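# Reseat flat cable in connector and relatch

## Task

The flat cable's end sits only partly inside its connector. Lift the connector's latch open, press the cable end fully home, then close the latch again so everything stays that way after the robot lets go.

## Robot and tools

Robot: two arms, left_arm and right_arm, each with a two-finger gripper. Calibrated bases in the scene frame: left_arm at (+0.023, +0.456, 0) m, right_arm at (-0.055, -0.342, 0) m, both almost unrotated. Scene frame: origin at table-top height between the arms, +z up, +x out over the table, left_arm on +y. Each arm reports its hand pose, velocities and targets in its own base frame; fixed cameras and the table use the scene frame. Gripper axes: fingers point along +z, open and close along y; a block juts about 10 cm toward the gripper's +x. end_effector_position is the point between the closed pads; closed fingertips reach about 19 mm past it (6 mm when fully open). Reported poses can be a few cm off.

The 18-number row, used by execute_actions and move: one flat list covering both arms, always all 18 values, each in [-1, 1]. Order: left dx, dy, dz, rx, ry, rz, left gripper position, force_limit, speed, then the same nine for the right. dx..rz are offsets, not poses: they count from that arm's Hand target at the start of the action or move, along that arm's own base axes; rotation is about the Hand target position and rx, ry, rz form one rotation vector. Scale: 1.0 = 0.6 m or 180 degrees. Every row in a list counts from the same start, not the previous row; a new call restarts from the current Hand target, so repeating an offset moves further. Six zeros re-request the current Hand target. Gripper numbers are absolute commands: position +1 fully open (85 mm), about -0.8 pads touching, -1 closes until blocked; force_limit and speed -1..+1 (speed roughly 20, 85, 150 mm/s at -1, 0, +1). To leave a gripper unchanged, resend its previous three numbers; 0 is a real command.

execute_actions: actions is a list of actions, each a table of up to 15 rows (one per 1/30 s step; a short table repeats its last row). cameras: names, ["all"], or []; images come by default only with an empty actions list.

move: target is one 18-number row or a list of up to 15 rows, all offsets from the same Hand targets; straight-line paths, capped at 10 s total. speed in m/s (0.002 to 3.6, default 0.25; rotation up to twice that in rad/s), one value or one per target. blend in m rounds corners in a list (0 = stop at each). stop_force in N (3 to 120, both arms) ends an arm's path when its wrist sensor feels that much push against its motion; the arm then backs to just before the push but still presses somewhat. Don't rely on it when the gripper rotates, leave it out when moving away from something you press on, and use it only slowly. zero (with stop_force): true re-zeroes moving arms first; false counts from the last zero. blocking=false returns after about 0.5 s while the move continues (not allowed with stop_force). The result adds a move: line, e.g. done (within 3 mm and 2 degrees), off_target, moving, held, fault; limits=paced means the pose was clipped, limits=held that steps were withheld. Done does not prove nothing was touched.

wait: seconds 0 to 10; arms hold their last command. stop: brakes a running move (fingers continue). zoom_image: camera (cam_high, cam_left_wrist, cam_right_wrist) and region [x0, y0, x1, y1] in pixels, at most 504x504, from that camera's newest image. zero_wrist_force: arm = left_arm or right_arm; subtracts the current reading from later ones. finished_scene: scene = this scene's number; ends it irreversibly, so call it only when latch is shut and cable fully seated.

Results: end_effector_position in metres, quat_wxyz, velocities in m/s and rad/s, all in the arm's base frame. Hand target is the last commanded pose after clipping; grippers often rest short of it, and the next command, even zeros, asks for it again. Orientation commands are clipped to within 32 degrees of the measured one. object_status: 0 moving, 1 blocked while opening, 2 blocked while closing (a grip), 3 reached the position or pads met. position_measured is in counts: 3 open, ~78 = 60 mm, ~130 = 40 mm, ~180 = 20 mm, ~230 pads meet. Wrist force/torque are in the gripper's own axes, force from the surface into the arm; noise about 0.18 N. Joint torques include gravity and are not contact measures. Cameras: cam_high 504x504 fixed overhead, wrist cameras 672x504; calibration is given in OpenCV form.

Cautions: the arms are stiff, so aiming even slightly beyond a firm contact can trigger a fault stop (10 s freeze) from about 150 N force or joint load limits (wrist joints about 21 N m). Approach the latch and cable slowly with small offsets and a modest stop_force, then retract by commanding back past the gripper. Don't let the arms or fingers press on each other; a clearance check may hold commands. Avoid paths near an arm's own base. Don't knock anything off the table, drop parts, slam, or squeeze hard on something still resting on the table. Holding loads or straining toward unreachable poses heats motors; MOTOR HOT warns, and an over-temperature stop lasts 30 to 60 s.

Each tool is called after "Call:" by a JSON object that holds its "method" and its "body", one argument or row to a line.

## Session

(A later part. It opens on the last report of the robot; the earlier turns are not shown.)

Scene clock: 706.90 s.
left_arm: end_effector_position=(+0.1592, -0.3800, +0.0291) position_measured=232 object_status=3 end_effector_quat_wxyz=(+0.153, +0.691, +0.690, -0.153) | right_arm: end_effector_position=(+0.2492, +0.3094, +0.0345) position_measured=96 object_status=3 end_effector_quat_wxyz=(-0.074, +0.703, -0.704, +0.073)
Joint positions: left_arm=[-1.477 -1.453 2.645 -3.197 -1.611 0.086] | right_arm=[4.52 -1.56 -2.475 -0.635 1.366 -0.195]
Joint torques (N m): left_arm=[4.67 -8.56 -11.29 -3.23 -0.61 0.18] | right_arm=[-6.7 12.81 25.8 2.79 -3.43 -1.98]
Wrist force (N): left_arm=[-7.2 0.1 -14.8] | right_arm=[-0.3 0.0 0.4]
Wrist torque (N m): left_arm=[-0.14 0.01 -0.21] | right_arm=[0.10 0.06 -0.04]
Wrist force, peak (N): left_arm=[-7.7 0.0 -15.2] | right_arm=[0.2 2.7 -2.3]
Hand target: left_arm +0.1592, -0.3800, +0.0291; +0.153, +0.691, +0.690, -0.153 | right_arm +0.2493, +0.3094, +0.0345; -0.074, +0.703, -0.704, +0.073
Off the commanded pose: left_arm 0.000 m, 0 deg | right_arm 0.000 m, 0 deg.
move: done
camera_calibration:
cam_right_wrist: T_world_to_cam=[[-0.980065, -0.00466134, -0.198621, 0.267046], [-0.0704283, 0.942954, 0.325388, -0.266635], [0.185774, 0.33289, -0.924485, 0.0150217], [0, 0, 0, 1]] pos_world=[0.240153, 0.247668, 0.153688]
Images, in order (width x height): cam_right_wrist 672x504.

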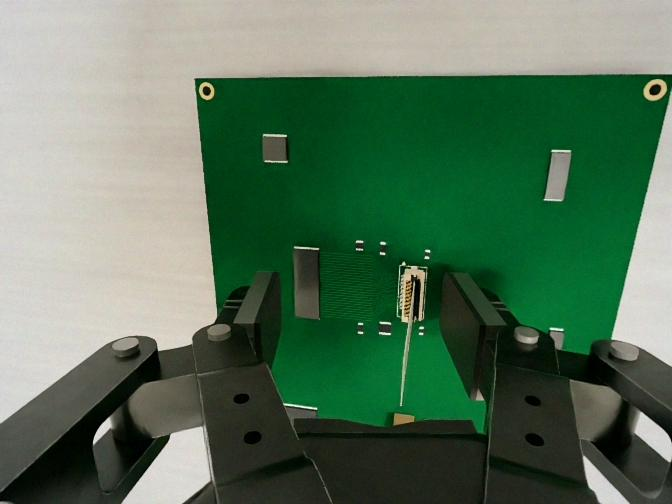

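Call:
{"method": "move", "body": {
  "target": [
    [0,0,0,0,0,0,-1,1,0,-0.015,0,0.0667,0,0,0,0.26,1,0],
    [0,0,0,0,0,0,-1,1,0,-0.0247,0.0033,0.0667,0,0.0667,0,0.26,1,0]
  ],
  "speed": 0.1,
  "blend": 0.005,
  "cameras": ["cam_right_wrist"]
}}

Call:
{"method": "zoom_image", "body": {
  "camera": "cam_right_wrist",
  "region": [310, 220, 410, 345]
}}

Scene clock: 734.63 s.
left_arm: end_effector_position=(+0.1592, -0.3800, +0.0291) position_measured=232 object_status=3 end_effector_quat_wxyz=(+0.153, +0.691, +0.690, -0.153) | right_arm: end_effector_position=(+0.2345, +0.3114, +0.0745) position_measured=96 object_status=3 end_effector_quat_wxyz=(+0.000, +0.707, -0.708, -0.001)
Joint positions: left_arm=[-1.477 -1.453 2.645 -3.197 -1.611 0.086] | right_arm=[4.415 -1.496 -2.353 -0.862 1.571 -0.295]
Joint torques (N m): left_arm=[3.52 -8.42 -10.32 -3.28 -0.63 -0.23] | right_arm=[4.47 27.66 16.51 5.71 -1.64 1.85]
Wrist force (N): left_arm=[-6.5 0.1 -14.0] | right_arm=[0.0 -0.7 -0.1]
Wrist torque (N m): left_arm=[-0.14 0.00 -0.21] | right_arm=[-0.08 -0.01 0.15]
Wrist force, peak (N): left_arm=[-7.8 0.2 -15.1] | right_arm=[-0.2 -0.2 1.9]
Hand target: left_arm +0.1592, -0.3800, +0.0291; +0.153, +0.691, +0.690, -0.153 | right_arm +0.2345, +0.3114, +0.0745; +0.000, +0.707, -0.708, -0.001
Off the commanded pose: left_arm 0.000 m, 0 deg | right_arm 0.000 m, 0 deg.
move: done
camera_calibration:
cam_right_wrist: T_world_to_cam=[[-0.999944, -0.00477141, 0.00942965, 0.249804], [-0.00135991, 0.942952, 0.332926, -0.299328], [-0.0104802, 0.332895, -0.942906, 0.101458], [0, 0, 0, 1]] pos_world=[0.250446, 0.249669, 0.192964]
Images, in order (width x height): cam_right_wrist 672x504.

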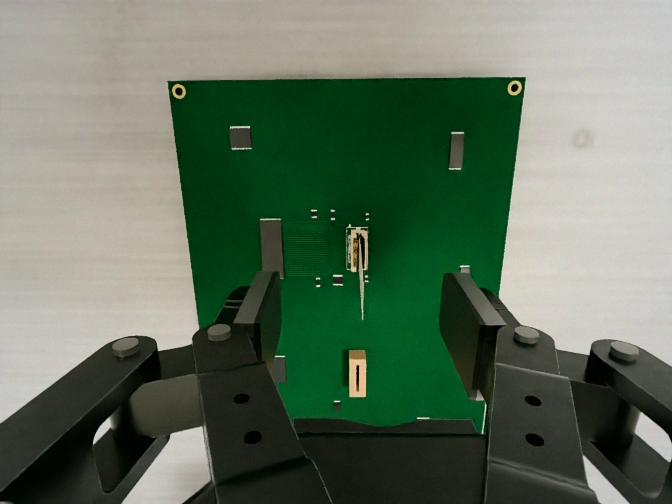

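Scaled by 4.032.

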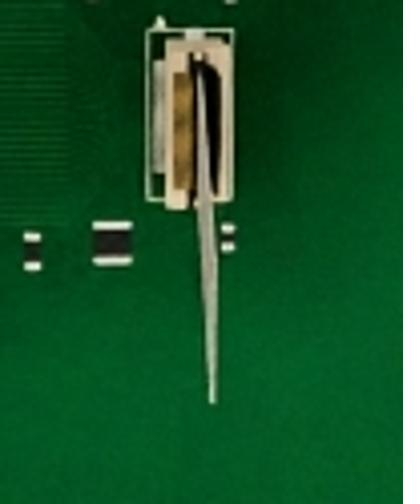

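Call:
{"method": "move", "body": {
  "target": [0,0,0,0,0,0,-1,1,0,-0.003,-0.0023,-0.0542,0,0,0,0.26,1,0],
  "speed": 0.05,
  "cameras": ["cam_right_wrist"]
}}

Call:
{"method": "zoom_image", "body": {
  "camera": "cam_right_wrist",
  "region": [260, 240, 460, 440]
}}

Scene clock: 747.60 s.
left_arm: end_effector_position=(+0.1592, -0.3800, +0.0291) position_measured=232 object_status=3 end_effector_quat_wxyz=(+0.153, +0.691, +0.690, -0.153) | right_arm: end_effector_position=(+0.2326, +0.3100, +0.0419) position_measured=96 object_status=3 end_effector_quat_wxyz=(+0.000, +0.707, -0.708, -0.001)
Joint positions: left_arm=[-1.477 -1.453 2.645 -3.197 -1.611 0.086] | right_arm=[4.419 -1.567 -2.401 -0.743 1.572 -0.292]
Joint torques (N m): left_arm=[3.93 -9.55 -10.69 -3.38 -0.34 -0.22] | right_arm=[0.42 25 27.97 2.02 1.49 0.8]
Wrist force (N): left_arm=[-7.0 0.1 -14.9] | right_arm=[0.2 0.1 -0.1]
Wrist torque (N m): left_arm=[-0.15 -0.03 -0.21] | right_arm=[0.08 -0.03 0.15]
Wrist force, peak (N): left_arm=[-7.4 0.3 -15.3] | right_arm=[0.1 -0.6 -1.3]
Hand target: left_arm +0.1592, -0.3800, +0.0291; +0.153, +0.691, +0.690, -0.153 | right_arm +0.2327, +0.3100, +0.0420; +0.000, +0.707, -0.708, -0.001
Off the commanded pose: left_arm 0.000 m, 0 deg | right_arm 0.000 m, 0 deg.
move: done
camera_calibration:
cam_right_wrist: T_world_to_cam=[[-0.999942, -0.00483758, 0.00961848, 0.24829], [-0.00136045, 0.942983, 0.332837, -0.287184], [-0.0106802, 0.332805, -0.942935, 0.0713361], [0, 0, 0, 1]] pos_world=[0.248647, 0.24827, 0.160463]
Images, in order (width x height): cam_right_wrist 672x504.

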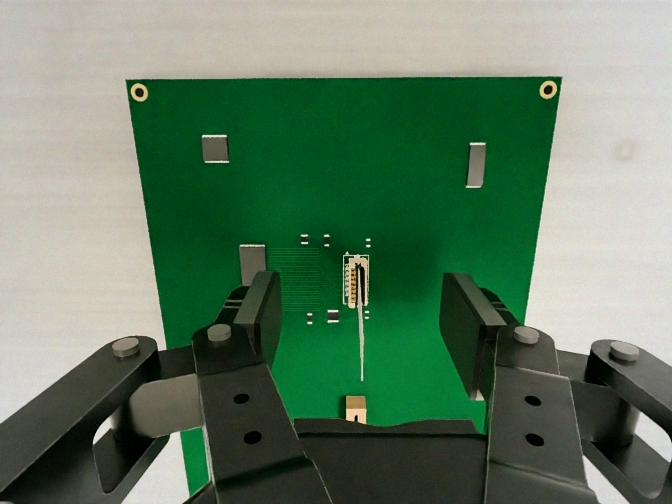

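Scaled by 2.520.

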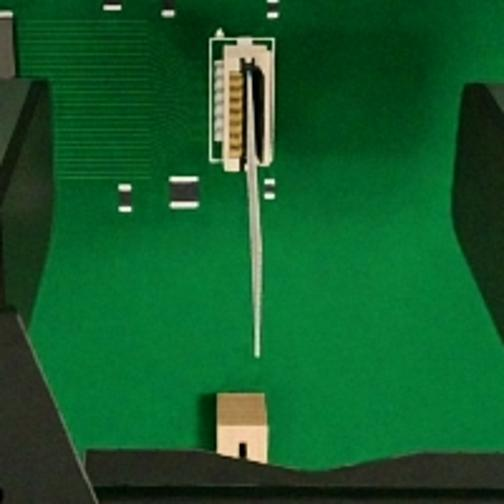

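Call:
{"method": "move", "body": {
  "target": [0,0,0,0,0,0,-1,1,0,0,0,0,0,0,0,-1,-1,-1],
  "cameras": ["cam_right_wrist"]
}}

Call:
{"method": "zoom_image", "body": {
  "camera": "cam_right_wrist",
  "region": [300, 220, 420, 340]
}}

Scene clock: 762.03 s.
left_arm: end_effector_position=(+0.1592, -0.3800, +0.0291) position_measured=232 object_status=3 end_effector_quat_wxyz=(+0.153, +0.691, +0.690, -0.153) | right_arm: end_effector_position=(+0.2327, +0.3100, +0.0420) position_measured=230 object_status=0 end_effector_quat_wxyz=(+0.000, +0.707, -0.708, -0.001)
Joint positions: left_arm=[-1.477 -1.453 2.645 -3.197 -1.611 0.086] | right_arm=[4.419 -1.567 -2.401 -0.743 1.572 -0.292]
Joint torques (N m): left_arm=[4.06 -9.08 -9.45 -3.26 -0.41 -0.53] | right_arm=[-6.99 28.4 27.41 3.85 -2.82 -2.06]
Wrist force (N): left_arm=[-6.9 0.1 -14.4] | right_arm=[0.3 -0.1 -0.3]
Wrist torque (N m): left_arm=[-0.14 0.03 -0.21] | right_arm=[0.07 -0.02 0.15]
Wrist force, peak (N): left_arm=[-7.4 0.1 -15.2] | right_arm=[0.3 0.0 -0.6]
Hand target: left_arm +0.1592, -0.3800, +0.0291; +0.153, +0.691, +0.690, -0.153 | right_arm +0.2327, +0.3100, +0.0420; +0.000, +0.707, -0.708, -0.001
Off the commanded pose: left_arm 0.000 m, 0 deg | right_arm 0.000 m, 0 deg.
move: done
camera_calibration:
cam_right_wrist: T_world_to_cam=[[-0.999943, -0.00480558, 0.00952353, 0.248298], [-0.00135988, 0.942921, 0.333015, -0.287197], [-0.0105803, 0.332983, -0.942873, 0.0712583], [0, 0, 0, 1]] pos_world=[0.248647, 0.248269, 0.160464]
Images, in order (width x height): cam_right_wrist 672x504.

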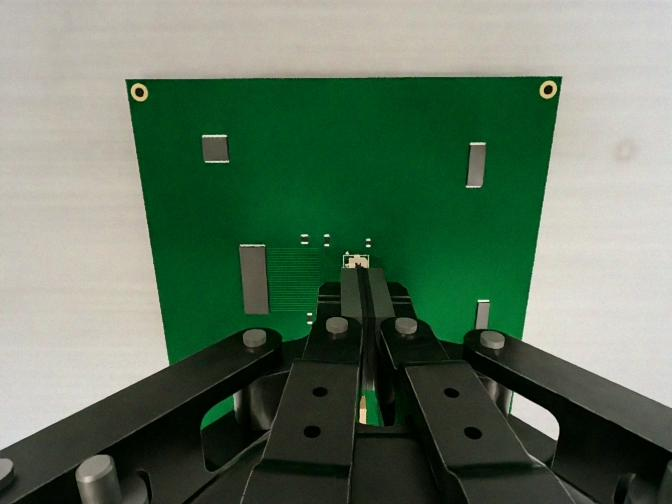

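Scaled by 4.200.

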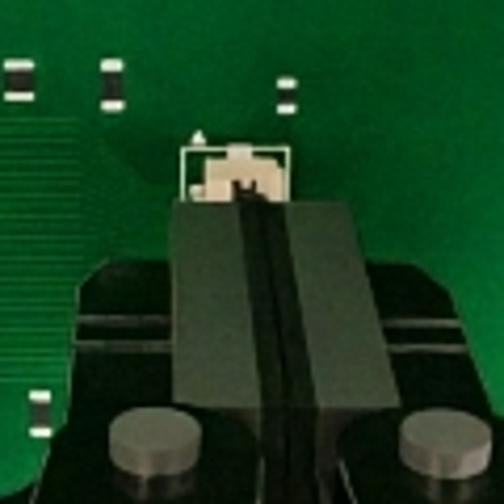

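Call:
{"method": "move", "body": {
  "target": [0,0,0,0,0,0,-1,1,0,0,0,-0.0058,0,0,0,-1,-1,-1],
  "speed": 0.002,
  "stop_force": 10,
  "cameras": ["cam_right_wrist"]
}}

Call:
{"method": "zoom_image", "body": {
  "camera": "cam_right_wrist",
  "region": [300, 220, 420, 340]
}}

Scene clock: 767.83 s.
left_arm: end_effector_position=(+0.1592, -0.3800, +0.0291) position_measured=232 object_status=3 end_effector_quat_wxyz=(+0.153, +0.691, +0.690, -0.153) | right_arm: end_effector_position=(+0.2327, +0.3100, +0.0405) position_measured=230 object_status=3 end_effector_quat_wxyz=(+0.000, +0.707, -0.708, -0.001)
Joint positions: left_arm=[-1.477 -1.453 2.645 -3.197 -1.611 0.086] | right_arm=[4.419 -1.571 -2.403 -0.737 1.572 -0.292]
Joint torques (N m): left_arm=[3.3 -9.52 -8.71 -3.31 -0.52 -0.7] | right_arm=[-5.76 26.05 25.59 0.84 -2.93 -1.98]
Wrist force (N): left_arm=[-6.9 -0.1 -14.5] | right_arm=[3.6 0.2 -10.5]
Wrist torque (N m): left_arm=[-0.17 0.00 -0.21] | right_arm=[0.04 -0.03 0.15]
Wrist force, peak (N): left_arm=[-7.7 0.2 -15.2] | right_arm=[5.0 0.2 -13.1]
Hand target: left_arm +0.1592, -0.3800, +0.0291; +0.153, +0.691, +0.690, -0.153 | right_arm +0.2327, +0.3100, +0.0405; +0.000, +0.707, -0.708, -0.001 (not the last commanded pose)
Off the commanded pose: left_arm 0.000 m, 0 deg | right_arm 0.002 m, 0 deg.
move: contact (right_arm)
camera_calibration:
cam_right_wrist: T_world_to_cam=[[-0.999943, -0.00480586, 0.00952343, 0.248312], [-0.00136018, 0.942921, 0.333015, -0.286697], [-0.0105803, 0.332983, -0.942873, 0.069844], [0, 0, 0, 1]] pos_world=[0.248647, 0.248269, 0.158964]
Images, in order (width x height): cam_right_wrist 672x504.

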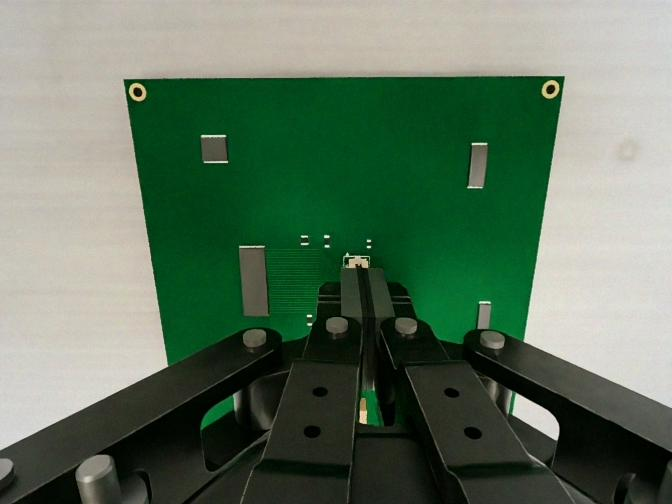

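Scaled by 4.200.

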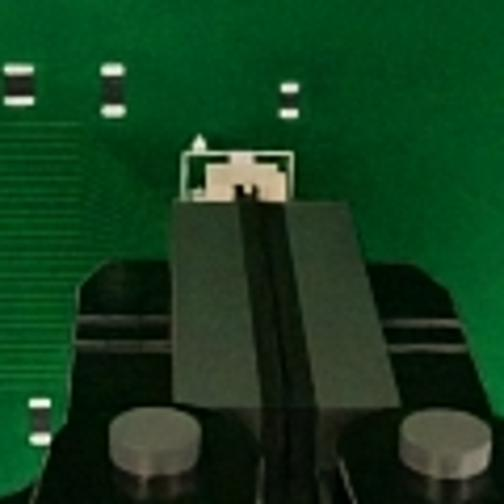

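Call:
{"method": "move", "body": {
  "target": [0,0,0,0,0,0,-1,1,0,0,0,0.0003,0,0,0,0.26,-1,-1],
  "speed": 0.01,
  "cameras": ["cam_right_wrist"]
}}

Call:
{"method": "zoom_image", "body": {
  "camera": "cam_right_wrist",
  "region": [320, 240, 400, 340]
}}

Scene clock: 782.87 s.
left_arm: end_effector_position=(+0.1592, -0.3800, +0.0291) position_measured=232 object_status=3 end_effector_quat_wxyz=(+0.153, +0.691, +0.690, -0.153) | right_arm: end_effector_position=(+0.2327, +0.3100, +0.0407) position_measured=96 object_status=0 end_effector_quat_wxyz=(+0.000, +0.707, -0.708, -0.001)
Joint positions: left_arm=[-1.477 -1.453 2.645 -3.197 -1.611 0.086] | right_arm=[4.419 -1.571 -2.403 -0.738 1.572 -0.292]
Joint torques (N m): left_arm=[2.82 -9.38 -8.58 -3.18 -0.37 -1.04] | right_arm=[-7.08 25.99 25.51 3.59 -2.77 -1.87]
Wrist force (N): left_arm=[-6.9 0.0 -14.7] | right_arm=[0.0 -0.2 0.0]
Wrist torque (N m): left_arm=[-0.15 -0.02 -0.21] | right_arm=[0.04 -0.01 0.15]
Wrist force, peak (N): left_arm=[-7.6 0.0 -15.3] | right_arm=[4.0 0.2 -10.8]
Hand target: left_arm +0.1592, -0.3800, +0.0291; +0.153, +0.691, +0.690, -0.153 | right_arm +0.2327, +0.3100, +0.0407; +0.000, +0.707, -0.708, -0.001
Off the commanded pose: left_arm 0.000 m, 0 deg | right_arm 0.000 m, 0 deg.
move: done
camera_calibration:
cam_right_wrist: T_world_to_cam=[[-0.999943, -0.00480608, 0.00952335, 0.24831], [-0.00136041, 0.942921, 0.333015, -0.286764], [-0.0105803, 0.332983, -0.942873, 0.0700325], [0, 0, 0, 1]] pos_world=[0.248647, 0.248269, 0.159164]
Images, in order (width x height): cam_right_wrist 672x504.

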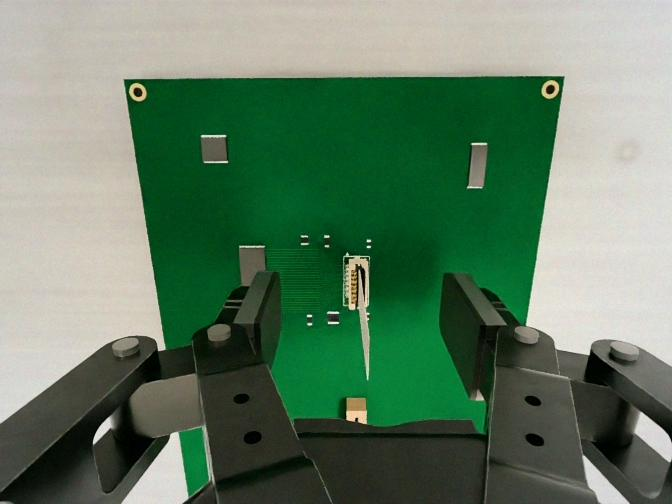

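Scaled by 5.040.

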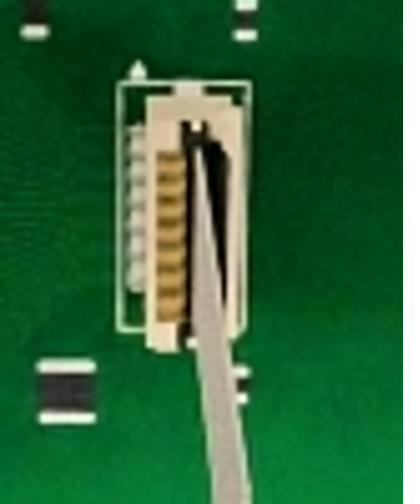

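Call:
{"method": "move", "body": {
  "target": [
    [0,0,0,0,0,0,-1,1,0,0,0,0.0988,0,0,0,0.26,-1,-1],
    [0,0,0,0,0,0,-1,1,0,-0.02,0.0017,0.0988,0.1522,-0.152,-0.483,0.26,-1,-1],
    [0,0,0,0,0,0,-1,1,0,-0.0078,0.0017,0.0022,0.1522,-0.152,-0.483,0.26,-1,-1]
  ],
  "speed": 0.2,
  "blend": [0.01,0.01,0],
  "cameras": ["cam_right_wrist"]
}}

Call:
{"method": "zoom_image", "body": {
  "camera": "cam_right_wrist",
  "region": [312, 222, 412, 322]
}}

Scene clock: 797.87 s.
left_arm: end_effector_position=(+0.1592, -0.3800, +0.0291) position_measured=232 object_status=3 end_effector_quat_wxyz=(+0.153, +0.691, +0.690, -0.153) | right_arm: end_effector_position=(+0.2280, +0.3110, +0.0421) position_measured=96 object_status=3 end_effector_quat_wxyz=(+0.301, +0.001, +0.954, +0.001)
Joint positions: left_arm=[-1.477 -1.453 2.645 -3.197 -1.611 0.086] | right_arm=[4.887 -1.498 -2.606 -0.728 0.97 1.784]
Joint torques (N m): left_arm=[3.71 -9.23 -8.51 -3.2 -0.05 -1.22] | right_arm=[8.03 6.02 10.81 5.67 -0.86 2.09]
Wrist force (N): left_arm=[-6.4 0.2 -14.2] | right_arm=[0.1 -1.1 0.1]
Wrist torque (N m): left_arm=[-0.13 -0.04 -0.20] | right_arm=[-0.15 0.06 0.15]
Wrist force, peak (N): left_arm=[-7.5 0.2 -15.3] | right_arm=[1.4 -1.5 2.0]
Hand target: left_arm +0.1592, -0.3800, +0.0291; +0.153, +0.691, +0.690, -0.153 | right_arm +0.2280, +0.3110, +0.0420; +0.301, +0.001, +0.954, +0.001
Off the commanded pose: left_arm 0.000 m, 0 deg | right_arm 0.000 m, 0 deg.
move: done
camera_calibration:
cam_right_wrist: T_world_to_cam=[[-0.00952436, 0.99994, 0.005387, -0.294549], [0.581838, 0.00116043, 0.813304, -0.148471], [0.813249, 0.0108806, -0.581814, -0.0320112], [0, 0, 0, 1]] pos_world=[0.109614, 0.295052, 0.103714]
Images, in order (width x height): cam_right_wrist 672x504.

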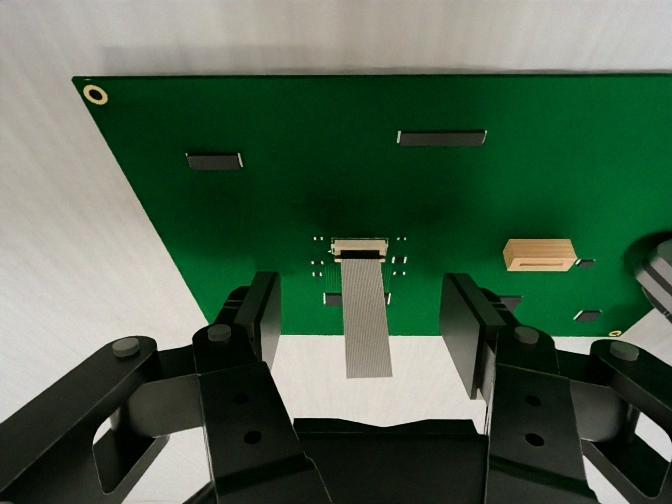

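Scaled by 5.040.

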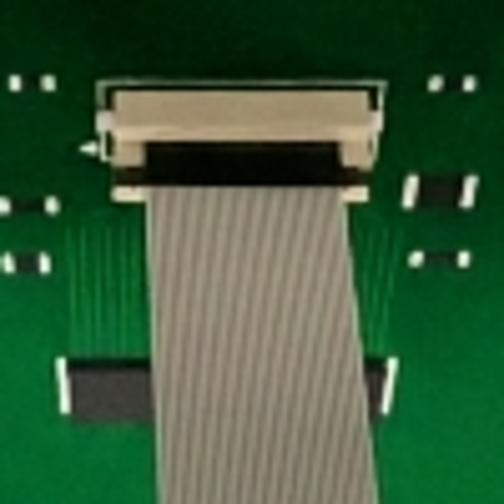

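Call:
{"method": "move", "body": {
  "target": [
    [0,0,0,0,0,0,-1,1,0,-0.015,0,0.1,0,0,0,0.26,-1,-1],
    [0,0,0,0,0,0,-1,1,0,0.0078,-0.0017,0.1,-0.1522,0.152,0.483,0.26,-1,-1],
    [0,0,0,0,0,0,-1,1,0,0.0078,-0.0017,-0.0015,-0.1522,0.152,0.483,0.26,-1,-1]
  ],
  "speed": 0.2,
  "blend": [0.01,0.01,0],
  "cameras": ["cam_right_wrist"]
}}

Call:
{"method": "zoom_image", "body": {
  "camera": "cam_right_wrist",
  "region": [320, 240, 400, 400]
}}

Scene clock: 852.70 s.
left_arm: end_effector_position=(+0.1592, -0.3800, +0.0291) position_measured=232 object_status=3 end_effector_quat_wxyz=(+0.153, +0.691, +0.690, -0.153) | right_arm: end_effector_position=(+0.2327, +0.3101, +0.0412) position_measured=96 object_status=3 end_effector_quat_wxyz=(+0.000, +0.707, -0.708, -0.001) end_effector_velocity=(+0.000, +0.000, -0.001) end_effector_angular_velocity=(+0.002, +0.000, -0.002)
Joint positions: left_arm=[-1.477 -1.453 2.645 -3.197 -1.611 0.086] | right_arm=[4.419 -1.57 -2.402 -0.739 1.572 -0.292]
Joint velocities: left_arm=[within noise] | right_arm=[-0.002 -0.002 -0.001 0.005 0.001 0]
Joint torques (N m): left_arm=[3.26 -9.25 -6.84 -3.24 -0.16 -1.06] | right_arm=[-7.48 13.4 14.6 5.72 -2.29 -1.68]
Wrist force (N): left_arm=[-6.5 0.2 -13.7] | right_arm=[0.0 -0.1 0.1]
Wrist torque (N m): left_arm=[-0.12 0.01 -0.21] | right_arm=[0.06 0.00 0.15]
Wrist force, peak (N): left_arm=[-7.4 0.1 -15.4] | right_arm=[1.7 -1.0 2.1]
Hand target: left_arm +0.1592, -0.3800, +0.0291; +0.153, +0.691, +0.690, -0.153 | right_arm +0.2327, +0.3100, +0.0411; +0.000, +0.707, -0.708, -0.001
Off the commanded pose: left_arm 0.000 m, 0 deg | right_arm 0.000 m, 0 deg.
move: done
camera_calibration:
cam_right_wrist: T_world_to_cam=[[-0.999943, -0.00480608, 0.00952335, 0.248306], [-0.00136041, 0.942921, 0.333015, -0.287025], [-0.0105803, 0.332983, -0.942873, 0.0704707], [0, 0, 0, 1]] pos_world=[0.248647, 0.248369, 0.159664]
Images, in order (width x height): cam_right_wrist 672x504.

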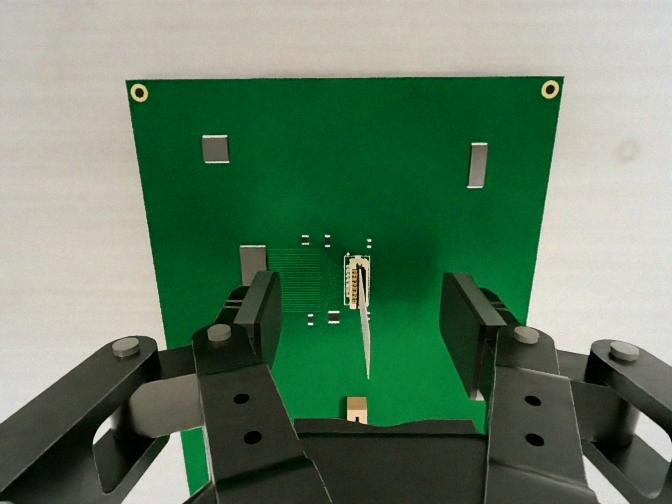

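Scaled by 3.150.

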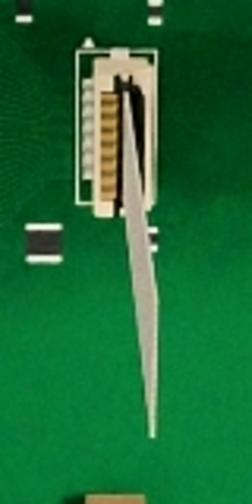

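Call:
{"method": "move", "body": {
  "target": [0,0,0,0,0,0,-1,1,0,0,0,0,0,0,0,-1,-1,-1]
}}

Call:
{"method": "move", "body": {
  "target": [0,0,0,0,0,0,-1,1,0,0,0,-0.005,0,0,0,-1,-1,-1],
  "speed": 0.002,
  "stop_force": 6
}}

Scene clock: 858.67 s.
left_arm: end_effector_position=(+0.1592, -0.3800, +0.0291) position_measured=232 object_status=3 end_effector_quat_wxyz=(+0.153, +0.691, +0.690, -0.153) | right_arm: end_effector_position=(+0.2327, +0.3100, +0.0411) position_measured=230 object_status=0 end_effector_quat_wxyz=(+0.000, +0.707, -0.708, -0.001)
Joint positions: left_arm=[-1.477 -1.453 2.645 -3.197 -1.611 0.086] | right_arm=[4.419 -1.57 -2.402 -0.739 1.572 -0.292]
Joint torques (N m): left_arm=[2.96 -9.03 -5.52 -3.18 0.02 -1.25] | right_arm=[-7.16 13.45 13.99 5.8 2.39 0.49]
Wrist force (N): left_arm=[-7.4 0.1 -15.0] | right_arm=[0.9 0.1 -1.5]
Wrist torque (N m): left_arm=[-0.15 -0.01 -0.21] | right_arm=[0.05 -0.07 0.15]
Wrist force, peak (N): left_arm=[-7.6 0.2 -15.3] | right_arm=[0.5 0.2 -1.8]
Hand target: left_arm +0.1592, -0.3800, +0.0291; +0.153, +0.691, +0.690, -0.153 | right_arm +0.2327, +0.3100, +0.0411; +0.000, +0.707, -0.708, -0.001
Off the commanded pose: left_arm 0.000 m, 0 deg | right_arm 0.000 m, 0 deg.
move: done

Scene clock: 859.87 s.
left_arm: end_effector_position=(+0.1592, -0.3800, +0.0291) position_measured=232 object_status=3 end_effector_quat_wxyz=(+0.153, +0.691, +0.690, -0.153) | right_arm: end_effector_position=(+0.2327, +0.3100, +0.0409) position_measured=230 object_status=3 end_effector_quat_wxyz=(+0.000, +0.707, -0.708, -0.001)
Joint positions: left_arm=[-1.477 -1.453 2.645 -3.197 -1.611 0.086] | right_arm=[4.419 -1.57 -2.403 -0.738 1.572 -0.292]
Joint torques (N m): left_arm=[2.69 -8.61 -5.33 -3.27 0.04 -1.26] | right_arm=[-4.91 27.4 27.3 1.21 2.42 0.5]
Wrist force (N): left_arm=[-7.1 0.1 -14.8] | right_arm=[2.8 0.2 -6.2]
Wrist torque (N m): left_arm=[-0.14 0.00 -0.20] | right_arm=[0.07 -0.06 0.16]
Wrist force, peak (N): left_arm=[-7.5 0.0 -15.0] | right_arm=[3.7 0.2 -9.9]
Hand target: left_arm +0.1592, -0.3800, +0.0291; +0.153, +0.691, +0.690, -0.153 | right_arm +0.2327, +0.3100, +0.0409; +0.000, +0.707, -0.708, -0.001 (not the last commanded pose)
Off the commanded pose: left_arm 0.000 m, 0 deg | right_arm 0.003 m, 0 deg.
move: contact (right_arm)

Call:
{"method": "move", "body": {
  "target": [0,0,0,0,0,0,-1,1,0,0,0,0.0004,0,0,0,0.6,-1,-1],
  "speed": 0.01
}}

Call:
{"method": "move", "body": {
  "target": [0,0,0,0,0,0,-1,1,0,0,0,0.0055,0,0,0,0.6,-1,-1],
  "speed": 0.02
}}

Call:
{"method": "move", "body": {
  "target": [0,0,0,0,0,0,-1,1,0,0,0,0,0,0,0,-1,-1,-1]
}}

Call:
{"method": "move", "body": {
  "target": [0,0,0,0,0,0,-1,1,0,0,0,-0.004,0,0,0,-1,-1,-1],
  "speed": 0.002,
  "stop_force": 6,
  "cameras": ["cam_right_wrist"]
}}

Scene clock: 871.87 s.
left_arm: end_effector_position=(+0.1592, -0.3800, +0.0291) position_measured=232 object_status=3 end_effector_quat_wxyz=(+0.153, +0.691, +0.690, -0.153) | right_arm: end_effector_position=(+0.2327, +0.3100, +0.0412) position_measured=53 object_status=0 end_effector_quat_wxyz=(+0.000, +0.707, -0.708, -0.001)
Joint positions: left_arm=[-1.477 -1.453 2.645 -3.197 -1.611 0.086] | right_arm=[4.419 -1.57 -2.402 -0.739 1.572 -0.292]
Joint torques (N m): left_arm=[2.48 -8.86 -5.56 -3.18 0.15 -1.2] | right_arm=[7.45 18.24 23.37 5.31 2.23 -0.16]
Wrist force (N): left_arm=[-7.4 0.1 -14.5] | right_arm=[0.1 0.0 0.0]
Wrist torque (N m): left_arm=[-0.16 0.04 -0.21] | right_arm=[0.07 -0.01 0.15]
Wrist force, peak (N): left_arm=[-7.6 -0.1 -15.1] | right_arm=[2.8 0.2 -6.9]
Hand target: left_arm +0.1592, -0.3800, +0.0291; +0.153, +0.691, +0.690, -0.153 | right_arm +0.2327, +0.3100, +0.0412; +0.000, +0.707, -0.708, -0.001
Off the commanded pose: left_arm 0.000 m, 0 deg | right_arm 0.000 m, 0 deg.
move: done

Scene clock: 872.57 s.
left_arm: end_effector_position=(+0.1592, -0.3800, +0.0291) position_measured=232 object_status=3 end_effector_quat_wxyz=(+0.153, +0.691, +0.690, -0.153) | right_arm: end_effector_position=(+0.2327, +0.3100, +0.0445) position_measured=53 object_status=3 end_effector_quat_wxyz=(+0.000, +0.707, -0.708, -0.001)
Joint positions: left_arm=[-1.477 -1.453 2.645 -3.197 -1.611 0.086] | right_arm=[4.419 -1.561 -2.398 -0.752 1.572 -0.292]
Joint torques (N m): left_arm=[2.36 -8.43 -4.87 -3.31 0.05 -1.24] | right_arm=[6.07 16.22 23.06 3.93 2.34 -0.26]
Wrist force (N): left_arm=[-6.5 0.0 -14.0] | right_arm=[0.1 -0.1 0.0]
Wrist torque (N m): left_arm=[-0.14 0.01 -0.21] | right_arm=[0.06 -0.03 0.15]
Wrist force, peak (N): left_arm=[-7.2 0.2 -15.3] | right_arm=[0.0 -0.1 0.4]
Hand target: left_arm +0.1592, -0.3800, +0.0291; +0.153, +0.691, +0.690, -0.153 | right_arm +0.2327, +0.3100, +0.0445; +0.000, +0.707, -0.708, -0.001
Off the commanded pose: left_arm 0.000 m, 0 deg | right_arm 0.000 m, 0 deg.
move: done

Scene clock: 876.13 s.
left_arm: end_effector_position=(+0.1592, -0.3800, +0.0291) position_measured=232 object_status=3 end_effector_quat_wxyz=(+0.153, +0.691, +0.690, -0.153) | right_arm: end_effector_position=(+0.2327, +0.3100, +0.0445) position_measured=230 object_status=0 end_effector_quat_wxyz=(+0.000, +0.707, -0.708, -0.001)
Joint positions: left_arm=[-1.477 -1.453 2.645 -3.197 -1.611 0.086] | right_arm=[4.419 -1.561 -2.398 -0.752 1.572 -0.292]
Joint torques (N m): left_arm=[2.5 -7.91 -4.55 -3.26 0.14 -1.16] | right_arm=[6.95 13.07 14.94 5.68 2.37 -0.79]
Wrist force (N): left_arm=[-7.2 0.2 -14.7] | right_arm=[0.7 -0.1 -1.3]
Wrist torque (N m): left_arm=[-0.13 0.00 -0.20] | right_arm=[0.05 -0.02 0.16]
Wrist force, peak (N): left_arm=[-7.7 0.3 -15.1] | right_arm=[0.7 -0.1 -1.5]
Hand target: left_arm +0.1592, -0.3800, +0.0291; +0.153, +0.691, +0.690, -0.153 | right_arm +0.2327, +0.3100, +0.0445; +0.000, +0.707, -0.708, -0.001
Off the commanded pose: left_arm 0.000 m, 0 deg | right_arm 0.000 m, 0 deg.
move: done

Scene clock: 877.33 s.
left_arm: end_effector_position=(+0.1592, -0.3800, +0.0291) position_measured=232 object_status=3 end_effector_quat_wxyz=(+0.153, +0.691, +0.690, -0.153) | right_arm: end_effector_position=(+0.2327, +0.3100, +0.0443) position_measured=230 object_status=3 end_effector_quat_wxyz=(+0.000, +0.707, -0.708, -0.001)
Joint positions: left_arm=[-1.477 -1.453 2.645 -3.197 -1.611 0.086] | right_arm=[4.419 -1.562 -2.399 -0.751 1.572 -0.292]
Joint torques (N m): left_arm=[2.97 -8.72 -4.19 -3.27 0.21 -1.28] | right_arm=[7.49 26.52 27.22 1.18 2.34 -0.81]
Wrist force (N): left_arm=[-7.4 0.3 -14.9] | right_arm=[2.7 -0.2 -7.3]
Wrist torque (N m): left_arm=[-0.12 0.01 -0.21] | right_arm=[0.08 -0.05 0.16]
Wrist force, peak (N): left_arm=[-7.3 0.1 -15.2] | right_arm=[3.5 -0.4 -10.4]
Hand target: left_arm +0.1592, -0.3800, +0.0291; +0.153, +0.691, +0.690, -0.153 | right_arm +0.2327, +0.3100, +0.0443; +0.000, +0.707, -0.708, -0.001 (not the last commanded pose)
Off the commanded pose: left_arm 0.000 m, 0 deg | right_arm 0.002 m, 0 deg.
move: contact (right_arm)
camera_calibration:
cam_right_wrist: T_world_to_cam=[[-0.999943, -0.00480739, 0.00952264, 0.248276], [-0.00136053, 0.942878, 0.333135, -0.287971], [-0.0105802, 0.333104, -0.942831, 0.0733903], [0, 0, 0, 1]] pos_world=[0.248647, 0.248269, 0.162764]
Images, in order (width x height): cam_right_wrist 672x504.

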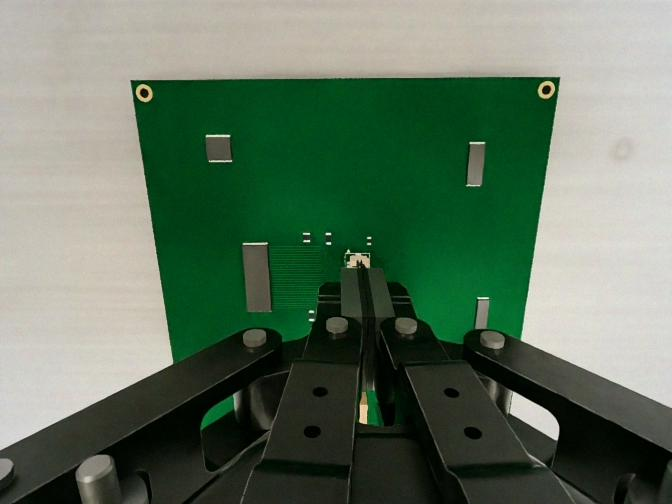

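Call:
{"method": "move", "body": {
  "target": [0,0,0,0,0,0,-1,1,0,0,0,0.0004,0,0,0,0.26,-1,-1],
  "speed": 0.01
}}

Call:
{"method": "move", "body": {
  "target": [
    [0,0,0,0,0,0,-1,1,0,0,0,0.1012,0,0,0,0.26,-1,-1],
    [0,0,0,0,0,0,-1,1,0,0.015,0.0017,0.1012,0.1526,0.1516,0.4835,0.26,-1,-1],
    [0,0,0,0,0,0,-1,1,0,0.0072,0.0017,-0.0038,0.1526,0.1516,0.4835,0.26,-1,-1]
  ],
  "speed": 0.2,
  "blend": [0.01,0.01,0],
  "cameras": ["cam_right_wrist"]
}}

Call:
{"method": "zoom_image", "body": {
  "camera": "cam_right_wrist",
  "region": [312, 222, 412, 322]
}}

Scene clock: 894.40 s.
left_arm: end_effector_position=(+0.1592, -0.3800, +0.0291) position_measured=232 object_status=3 end_effector_quat_wxyz=(+0.153, +0.691, +0.690, -0.153) | right_arm: end_effector_position=(+0.2327, +0.3100, +0.0445) position_measured=96 object_status=0 end_effector_quat_wxyz=(+0.000, +0.707, -0.708, -0.001)
Joint positions: left_arm=[-1.477 -1.453 2.645 -3.197 -1.611 0.086] | right_arm=[4.419 -1.561 -2.398 -0.752 1.572 -0.292]
Joint torques (N m): left_arm=[1.21 -9.03 -3.46 -3.37 0.31 -1.17] | right_arm=[7.44 20.83 25.1 4.45 2.27 -0.92]
Wrist force (N): left_arm=[-6.3 0.3 -14.1] | right_arm=[0.0 0.0 0.2]
Wrist torque (N m): left_arm=[-0.10 -0.01 -0.21] | right_arm=[0.06 -0.01 0.15]
Wrist force, peak (N): left_arm=[-7.4 0.1 -15.2] | right_arm=[2.7 -0.2 -7.5]
Hand target: left_arm +0.1592, -0.3800, +0.0291; +0.153, +0.691, +0.690, -0.153 | right_arm +0.2327, +0.3100, +0.0445; +0.000, +0.707, -0.708, -0.001
Off the commanded pose: left_arm 0.000 m, 0 deg | right_arm 0.000 m, 0 deg.
move: done

Scene clock: 899.67 s.
left_arm: end_effector_position=(+0.1592, -0.3800, +0.0291) position_measured=232 object_status=3 end_effector_quat_wxyz=(+0.153, +0.691, +0.690, -0.153) | right_arm: end_effector_position=(+0.2370, +0.3111, +0.0424) position_measured=96 object_status=3 end_effector_quat_wxyz=(-0.001, +0.954, +0.000, -0.301)
Joint positions: left_arm=[-1.477 -1.453 2.645 -3.197 -1.611 0.086] | right_arm=[4.094 -1.836 -2.109 -1.152 2.058 -2.286]
Joint torques (N m): left_arm=[2.34 -9.52 -3.07 -3.29 0.57 -0.95] | right_arm=[-6.98 26.24 14.57 4.49 1.98 -1.48]
Wrist force (N): left_arm=[-7.5 0.0 -14.9] | right_arm=[-0.2 -1.2 -0.2]
Wrist torque (N m): left_arm=[-0.16 0.01 -0.21] | right_arm=[-0.17 0.10 0.14]
Wrist force, peak (N): left_arm=[-7.4 0.1 -15.1] | right_arm=[-1.3 -1.6 -2.5]
Hand target: left_arm +0.1592, -0.3800, +0.0291; +0.153, +0.691, +0.690, -0.153 | right_arm +0.2370, +0.3111, +0.0423; -0.001, +0.954, +0.000, -0.301
Off the commanded pose: left_arm 0.000 m, 0 deg | right_arm 0.000 m, 0 deg.
move: done
camera_calibration:
cam_right_wrist: T_world_to_cam=[[0.0101613, -0.999945, 0.00277182, 0.323122], [-0.581952, -0.00365949, 0.813215, 0.123327], [-0.81316, -0.00987637, -0.581957, 0.352813], [0, 0, 0, 1]] pos_world=[0.355381, 0.32704, 0.104135]
Images, in order (width x height): cam_right_wrist 672x504.

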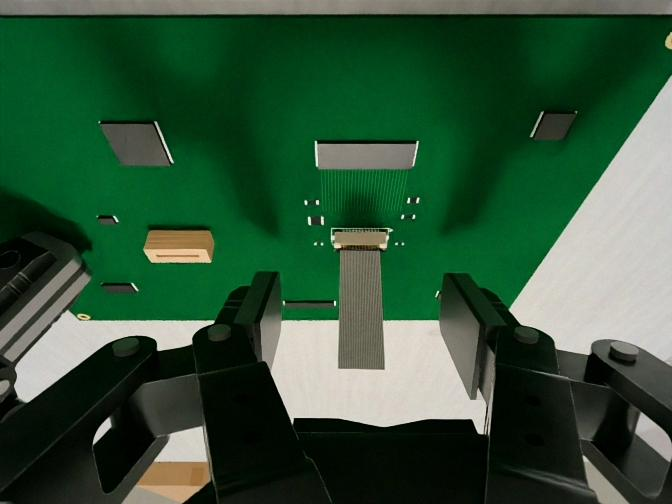

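Scaled by 5.040.

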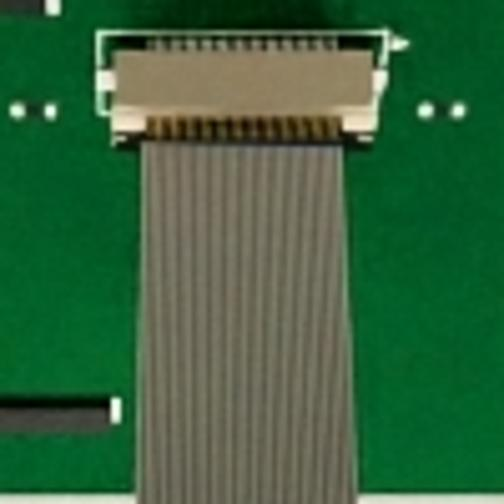

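Call:
{"method": "zoom_image", "body": {
  "camera": "cam_right_wrist",
  "region": [330, 226, 394, 266]
}}

Scaled by 7.875.

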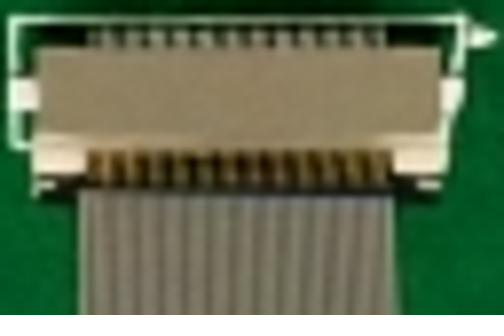

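Call:
{"method": "move", "body": {
  "target": [
    [0,0,0,0,0,0,-1,1,0,0.01,0,0.1,0,0,0,0.6,-1,-1],
    [0,0,0,0,0,0,-1,1,0,-0.0072,-0.0018,0.1,-0.1526,-0.1516,-0.4835,0.6,-1,-1],
    [0,0,0,0,0,0,-1,1,0,-0.0072,-0.0018,0.0035,-0.1526,-0.1516,-0.4835,0.6,-1,-1]
  ],
  "speed": 0.2,
  "blend": [0.01,0.01,0],
  "cameras": ["cam_right_wrist"]
}}

Call:
{"method": "move", "body": {
  "target": [0,0,0,0,0,0,-1,1,0,0,0,0,0,0,0,-1,-1,-1]
}}

Call:
{"method": "move", "body": {
  "target": [0,0,0,0,0,0,-1,1,0,0,0,-0.005,0,0,0,-1,-1,-1],
  "speed": 0.002,
  "stop_force": 14
}}

Scene clock: 938.30 s.
left_arm: end_effector_position=(+0.1592, -0.3800, +0.0291) position_measured=232 object_status=3 end_effector_quat_wxyz=(+0.153, +0.691, +0.690, -0.153) | right_arm: end_effector_position=(+0.2327, +0.3100, +0.0444) position_measured=53 object_status=3 end_effector_quat_wxyz=(+0.000, +0.707, -0.708, -0.001)
Joint positions: left_arm=[-1.477 -1.453 2.645 -3.197 -1.611 0.086] | right_arm=[4.419 -1.561 -2.398 -0.752 1.572 -0.292]
Joint torques (N m): left_arm=[1.66 -9.37 -2.99 -3.36 0.5 -1.12] | right_arm=[-5.46 13.14 13.95 5.64 2.19 -1.46]
Wrist force (N): left_arm=[-6.9 0.1 -14.6] | right_arm=[0.2 -0.1 0.1]
Wrist torque (N m): left_arm=[-0.14 -0.03 -0.21] | right_arm=[0.05 -0.04 -0.02]
Wrist force, peak (N): left_arm=[-7.2 0.2 -15.3] | right_arm=[1.2 -1.1 2.7]
Hand target: left_arm +0.1592, -0.3800, +0.0291; +0.153, +0.691, +0.690, -0.153 | right_arm +0.2327, +0.3100, +0.0444; +0.000, +0.707, -0.708, -0.001
Off the commanded pose: left_arm 0.000 m, 0 deg | right_arm 0.000 m, 0 deg.
move: done
camera_calibration:
cam_right_wrist: T_world_to_cam=[[-0.999943, -0.00480739, 0.00952264, 0.248275], [-0.00136053, 0.942878, 0.333135, -0.288004], [-0.0105802, 0.333104, -0.942831, 0.0734846], [0, 0, 0, 1]] pos_world=[0.248647, 0.248269, 0.162864]
Images, in order (width x height): cam_right_wrist 672x504.

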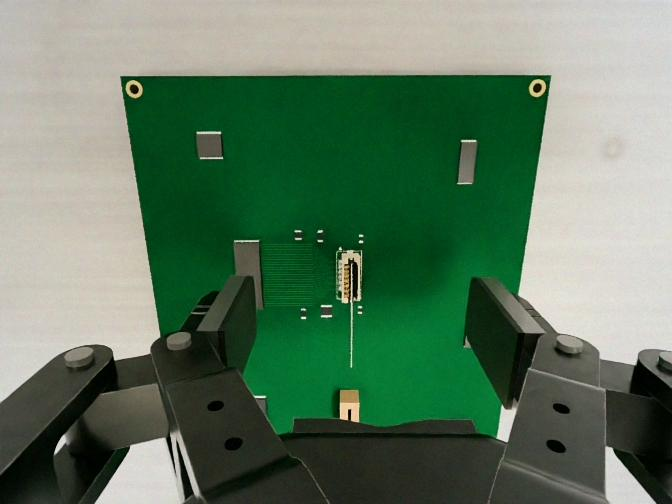

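Scene clock: 941.87 s.
left_arm: end_effector_position=(+0.1592, -0.3800, +0.0291) position_measured=232 object_status=3 end_effector_quat_wxyz=(+0.153, +0.691, +0.690, -0.153) | right_arm: end_effector_position=(+0.2327, +0.3100, +0.0444) position_measured=230 object_status=0 end_effector_quat_wxyz=(+0.000, +0.707, -0.708, -0.001)
Joint positions: left_arm=[-1.477 -1.453 2.645 -3.197 -1.611 0.086] | right_arm=[4.419 -1.561 -2.399 -0.751 1.572 -0.292]
Joint torques (N m): left_arm=[0.91 -8.67 -2.37 -3.33 0.52 -0.95] | right_arm=[7.54 13.62 14.7 5.16 1.61 2.34]
Wrist force (N): left_arm=[-7.1 0.2 -14.8] | right_arm=[0.0 -0.7 -1.9]
Wrist torque (N m): left_arm=[-0.13 -0.01 -0.20] | right_arm=[0.06 -0.03 -0.02]
Wrist force, peak (N): left_arm=[-7.4 0.1 -15.3] | right_arm=[-0.2 -0.9 -1.8]
Hand target: left_arm +0.1592, -0.3800, +0.0291; +0.153, +0.691, +0.690, -0.153 | right_arm +0.2327, +0.3100, +0.0444; +0.000, +0.707, -0.708, -0.001
Off the commanded pose: left_arm 0.000 m, 0 deg | right_arm 0.000 m, 0 deg.
move: done

Scene clock: 943.23 s.
left_arm: end_effector_position=(+0.1592, -0.3800, +0.0291) position_measured=232 object_status=3 end_effector_quat_wxyz=(+0.153, +0.691, +0.690, -0.153) | right_arm: end_effector_position=(+0.2327, +0.3100, +0.0439) position_measured=230 object_status=3 end_effector_quat_wxyz=(+0.000, +0.707, -0.708, -0.001)
Joint positions: left_arm=[-1.477 -1.453 2.645 -3.197 -1.611 0.086] | right_arm=[4.419 -1.562 -2.399 -0.75 1.572 -0.292]
Joint torques (N m): left_arm=[1.18 -9.09 -3.17 -3.38 0.57 -1.07] | right_arm=[7.09 26.54 27.72 1.43 1.52 2.22]
Wrist force (N): left_arm=[-6.6 0.1 -14.2] | right_arm=[3.9 0.8 -7.0]
Wrist torque (N m): left_arm=[-0.14 0.01 -0.20] | right_arm=[0.07 0.00 -0.02]
Wrist force, peak (N): left_arm=[-7.5 0.0 -15.0] | right_arm=[6.9 3.0 -16.5]
Hand target: left_arm +0.1592, -0.3800, +0.0291; +0.153, +0.691, +0.690, -0.153 | right_arm +0.2327, +0.3100, +0.0439; +0.000, +0.707, -0.708, -0.001 (not the last commanded pose)
Off the commanded pose: left_arm 0.000 m, 0 deg | right_arm 0.003 m, 0 deg.
move: contact (right_arm)

Call:
{"method": "wait", "body": {
  "seconds": 0,
  "cameras": ["all"]
}}

Call:
{"method": "zoom_image", "body": {
  "camera": "cam_right_wrist",
  "region": [300, 220, 420, 340]
}}

Scene clock: 962.53 s.
left_arm: end_effector_position=(+0.1592, -0.3800, +0.0291) position_measured=232 object_status=3 end_effector_quat_wxyz=(+0.153, +0.691, +0.690, -0.153) | right_arm: end_effector_position=(+0.2327, +0.3100, +0.0439) position_measured=230 object_status=3 end_effector_quat_wxyz=(+0.000, +0.707, -0.708, -0.001)
Joint positions: left_arm=[-1.477 -1.453 2.645 -3.197 -1.611 0.086] | right_arm=[4.419 -1.562 -2.399 -0.75 1.572 -0.292]
Joint torques (N m): left_arm=[1.56 -9.11 -2.44 -3.25 0.65 -0.94] | right_arm=[7.49 26.61 27.96 3.44 1.45 2.29]
Wrist force (N): left_arm=[-6.3 -0.1 -14.0] | right_arm=[3.9 0.7 -6.8]
Wrist torque (N m): left_arm=[-0.16 -0.02 -0.21] | right_arm=[0.06 -0.01 -0.02]
Wrist force, peak (N): left_arm=[-7.3 0.1 -15.2] | right_arm=[4.5 0.6 -8.4]
Hand target: left_arm +0.1592, -0.3800, +0.0291; +0.153, +0.691, +0.690, -0.153 | right_arm +0.2327, +0.3100, +0.0439; +0.000, +0.707, -0.708, -0.001 (not the last commanded pose)
Tool commands: left_gripper/position=-1.0 left_gripper/force_limit=+1.0 left_gripper/speed=+0.0 right_gripper/position=-1.0 right_gripper/force_limit=-1.0 right_gripper/speed=-1.0
Off the commanded pose: left_arm 0.000 m, 0 deg | right_arm 0.003 m, 0 deg.
camera_calibration:
cam_left_wrist: T_world_to_cam=[[0.999925, -0.00496787, 0.0111727, -0.153631], [-0.0113923, -0.710412, 0.703694, -0.268591], [0.00444139, -0.703769, -0.710415, -0.120956], [0, 0, 0, 1]] pos_world=[0.151097, -0.276698, 0.104793]
cam_right_wrist: T_world_to_cam=[[-0.999943, -0.00480712, 0.00952273, 0.24828], [-0.00136024, 0.942878, 0.333135, -0.287838], [-0.0105802, 0.333104, -0.942831, 0.0730131], [0, 0, 0, 1]] pos_world=[0.248647, 0.248269, 0.162364]

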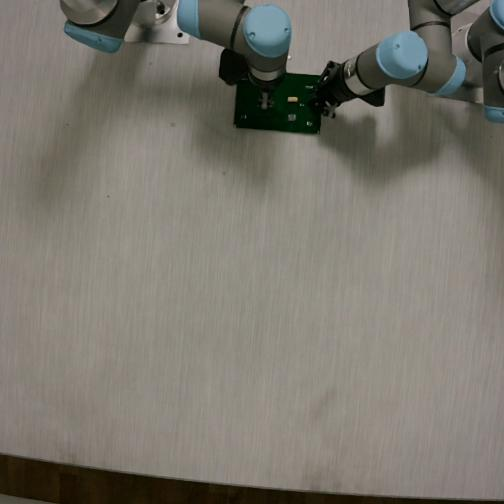

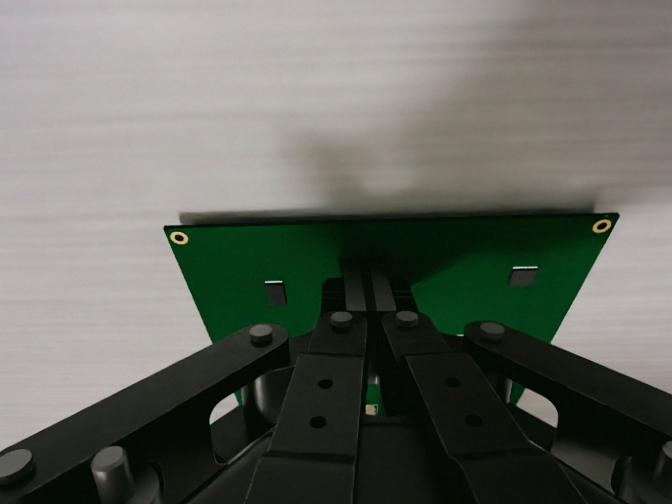

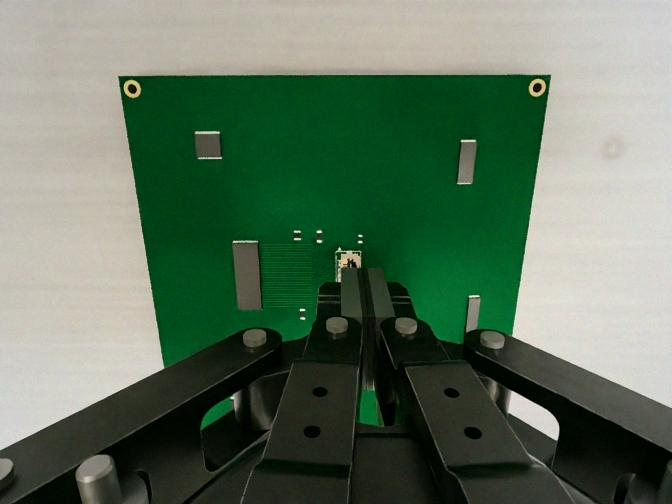

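Scaled by 4.200.

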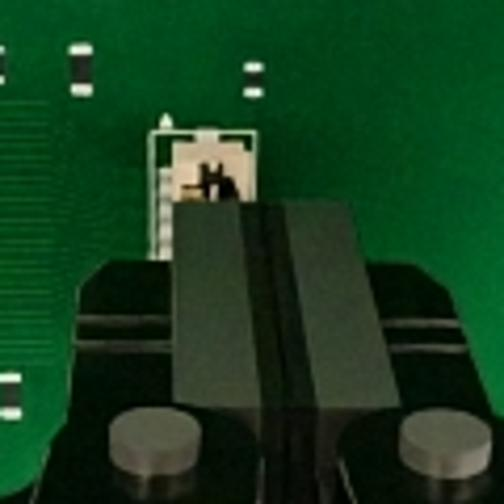

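Call:
{"method": "move", "body": {
  "target": [0,0,0,0,0,0,-1,1,0,0,0,0.0007,0,0,0,0.26,-1,-1],
  "speed": 0.01,
  "cameras": ["cam_right_wrist"]
}}

Call:
{"method": "zoom_image", "body": {
  "camera": "cam_right_wrist",
  "region": [300, 220, 420, 390]
}}

Scene clock: 977.70 s.
left_arm: end_effector_position=(+0.1592, -0.3800, +0.0291) position_measured=232 object_status=3 end_effector_quat_wxyz=(+0.153, +0.691, +0.690, -0.153) | right_arm: end_effector_position=(+0.2327, +0.3100, +0.0443) position_measured=96 object_status=0 end_effector_quat_wxyz=(+0.000, +0.707, -0.708, -0.001)
Joint positions: left_arm=[-1.477 -1.453 2.645 -3.197 -1.611 0.086] | right_arm=[4.419 -1.561 -2.399 -0.751 1.572 -0.292]
Joint torques (N m): left_arm=[1.1 -9.66 -3.79 -3.2 0.77 -1.07] | right_arm=[6.93 15.58 21.02 5.37 1.52 2.19]
Wrist force (N): left_arm=[-7.2 0.2 -14.6] | right_arm=[0.0 0.1 0.2]
Wrist torque (N m): left_arm=[-0.12 0.03 -0.21] | right_arm=[0.08 -0.01 -0.03]
Wrist force, peak (N): left_arm=[-7.4 0.2 -15.2] | right_arm=[4.5 0.6 -8.4]
Hand target: left_arm +0.1592, -0.3800, +0.0291; +0.153, +0.691, +0.690, -0.153 | right_arm +0.2327, +0.3100, +0.0443; +0.000, +0.707, -0.708, -0.001
Off the commanded pose: left_arm 0.000 m, 0 deg | right_arm 0.000 m, 0 deg.
move: done
camera_calibration:
cam_right_wrist: T_world_to_cam=[[-0.999943, -0.00480712, 0.00952273, 0.248276], [-0.00136024, 0.942878, 0.333135, -0.287971], [-0.0105802, 0.333104, -0.942831, 0.0733903], [0, 0, 0, 1]] pos_world=[0.248647, 0.248269, 0.162764]
Images, in order (width x height): cam_right_wrist 672x504.

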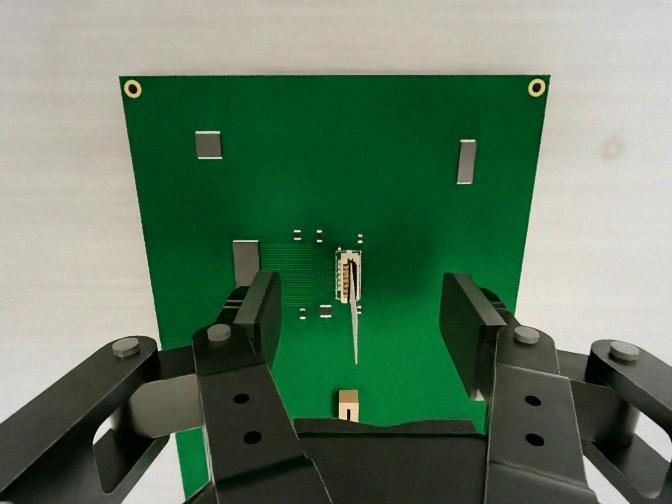

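Scaled by 2.965.

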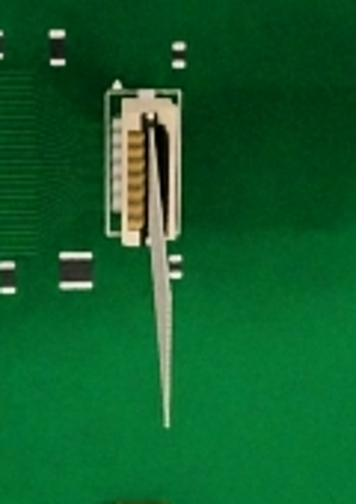

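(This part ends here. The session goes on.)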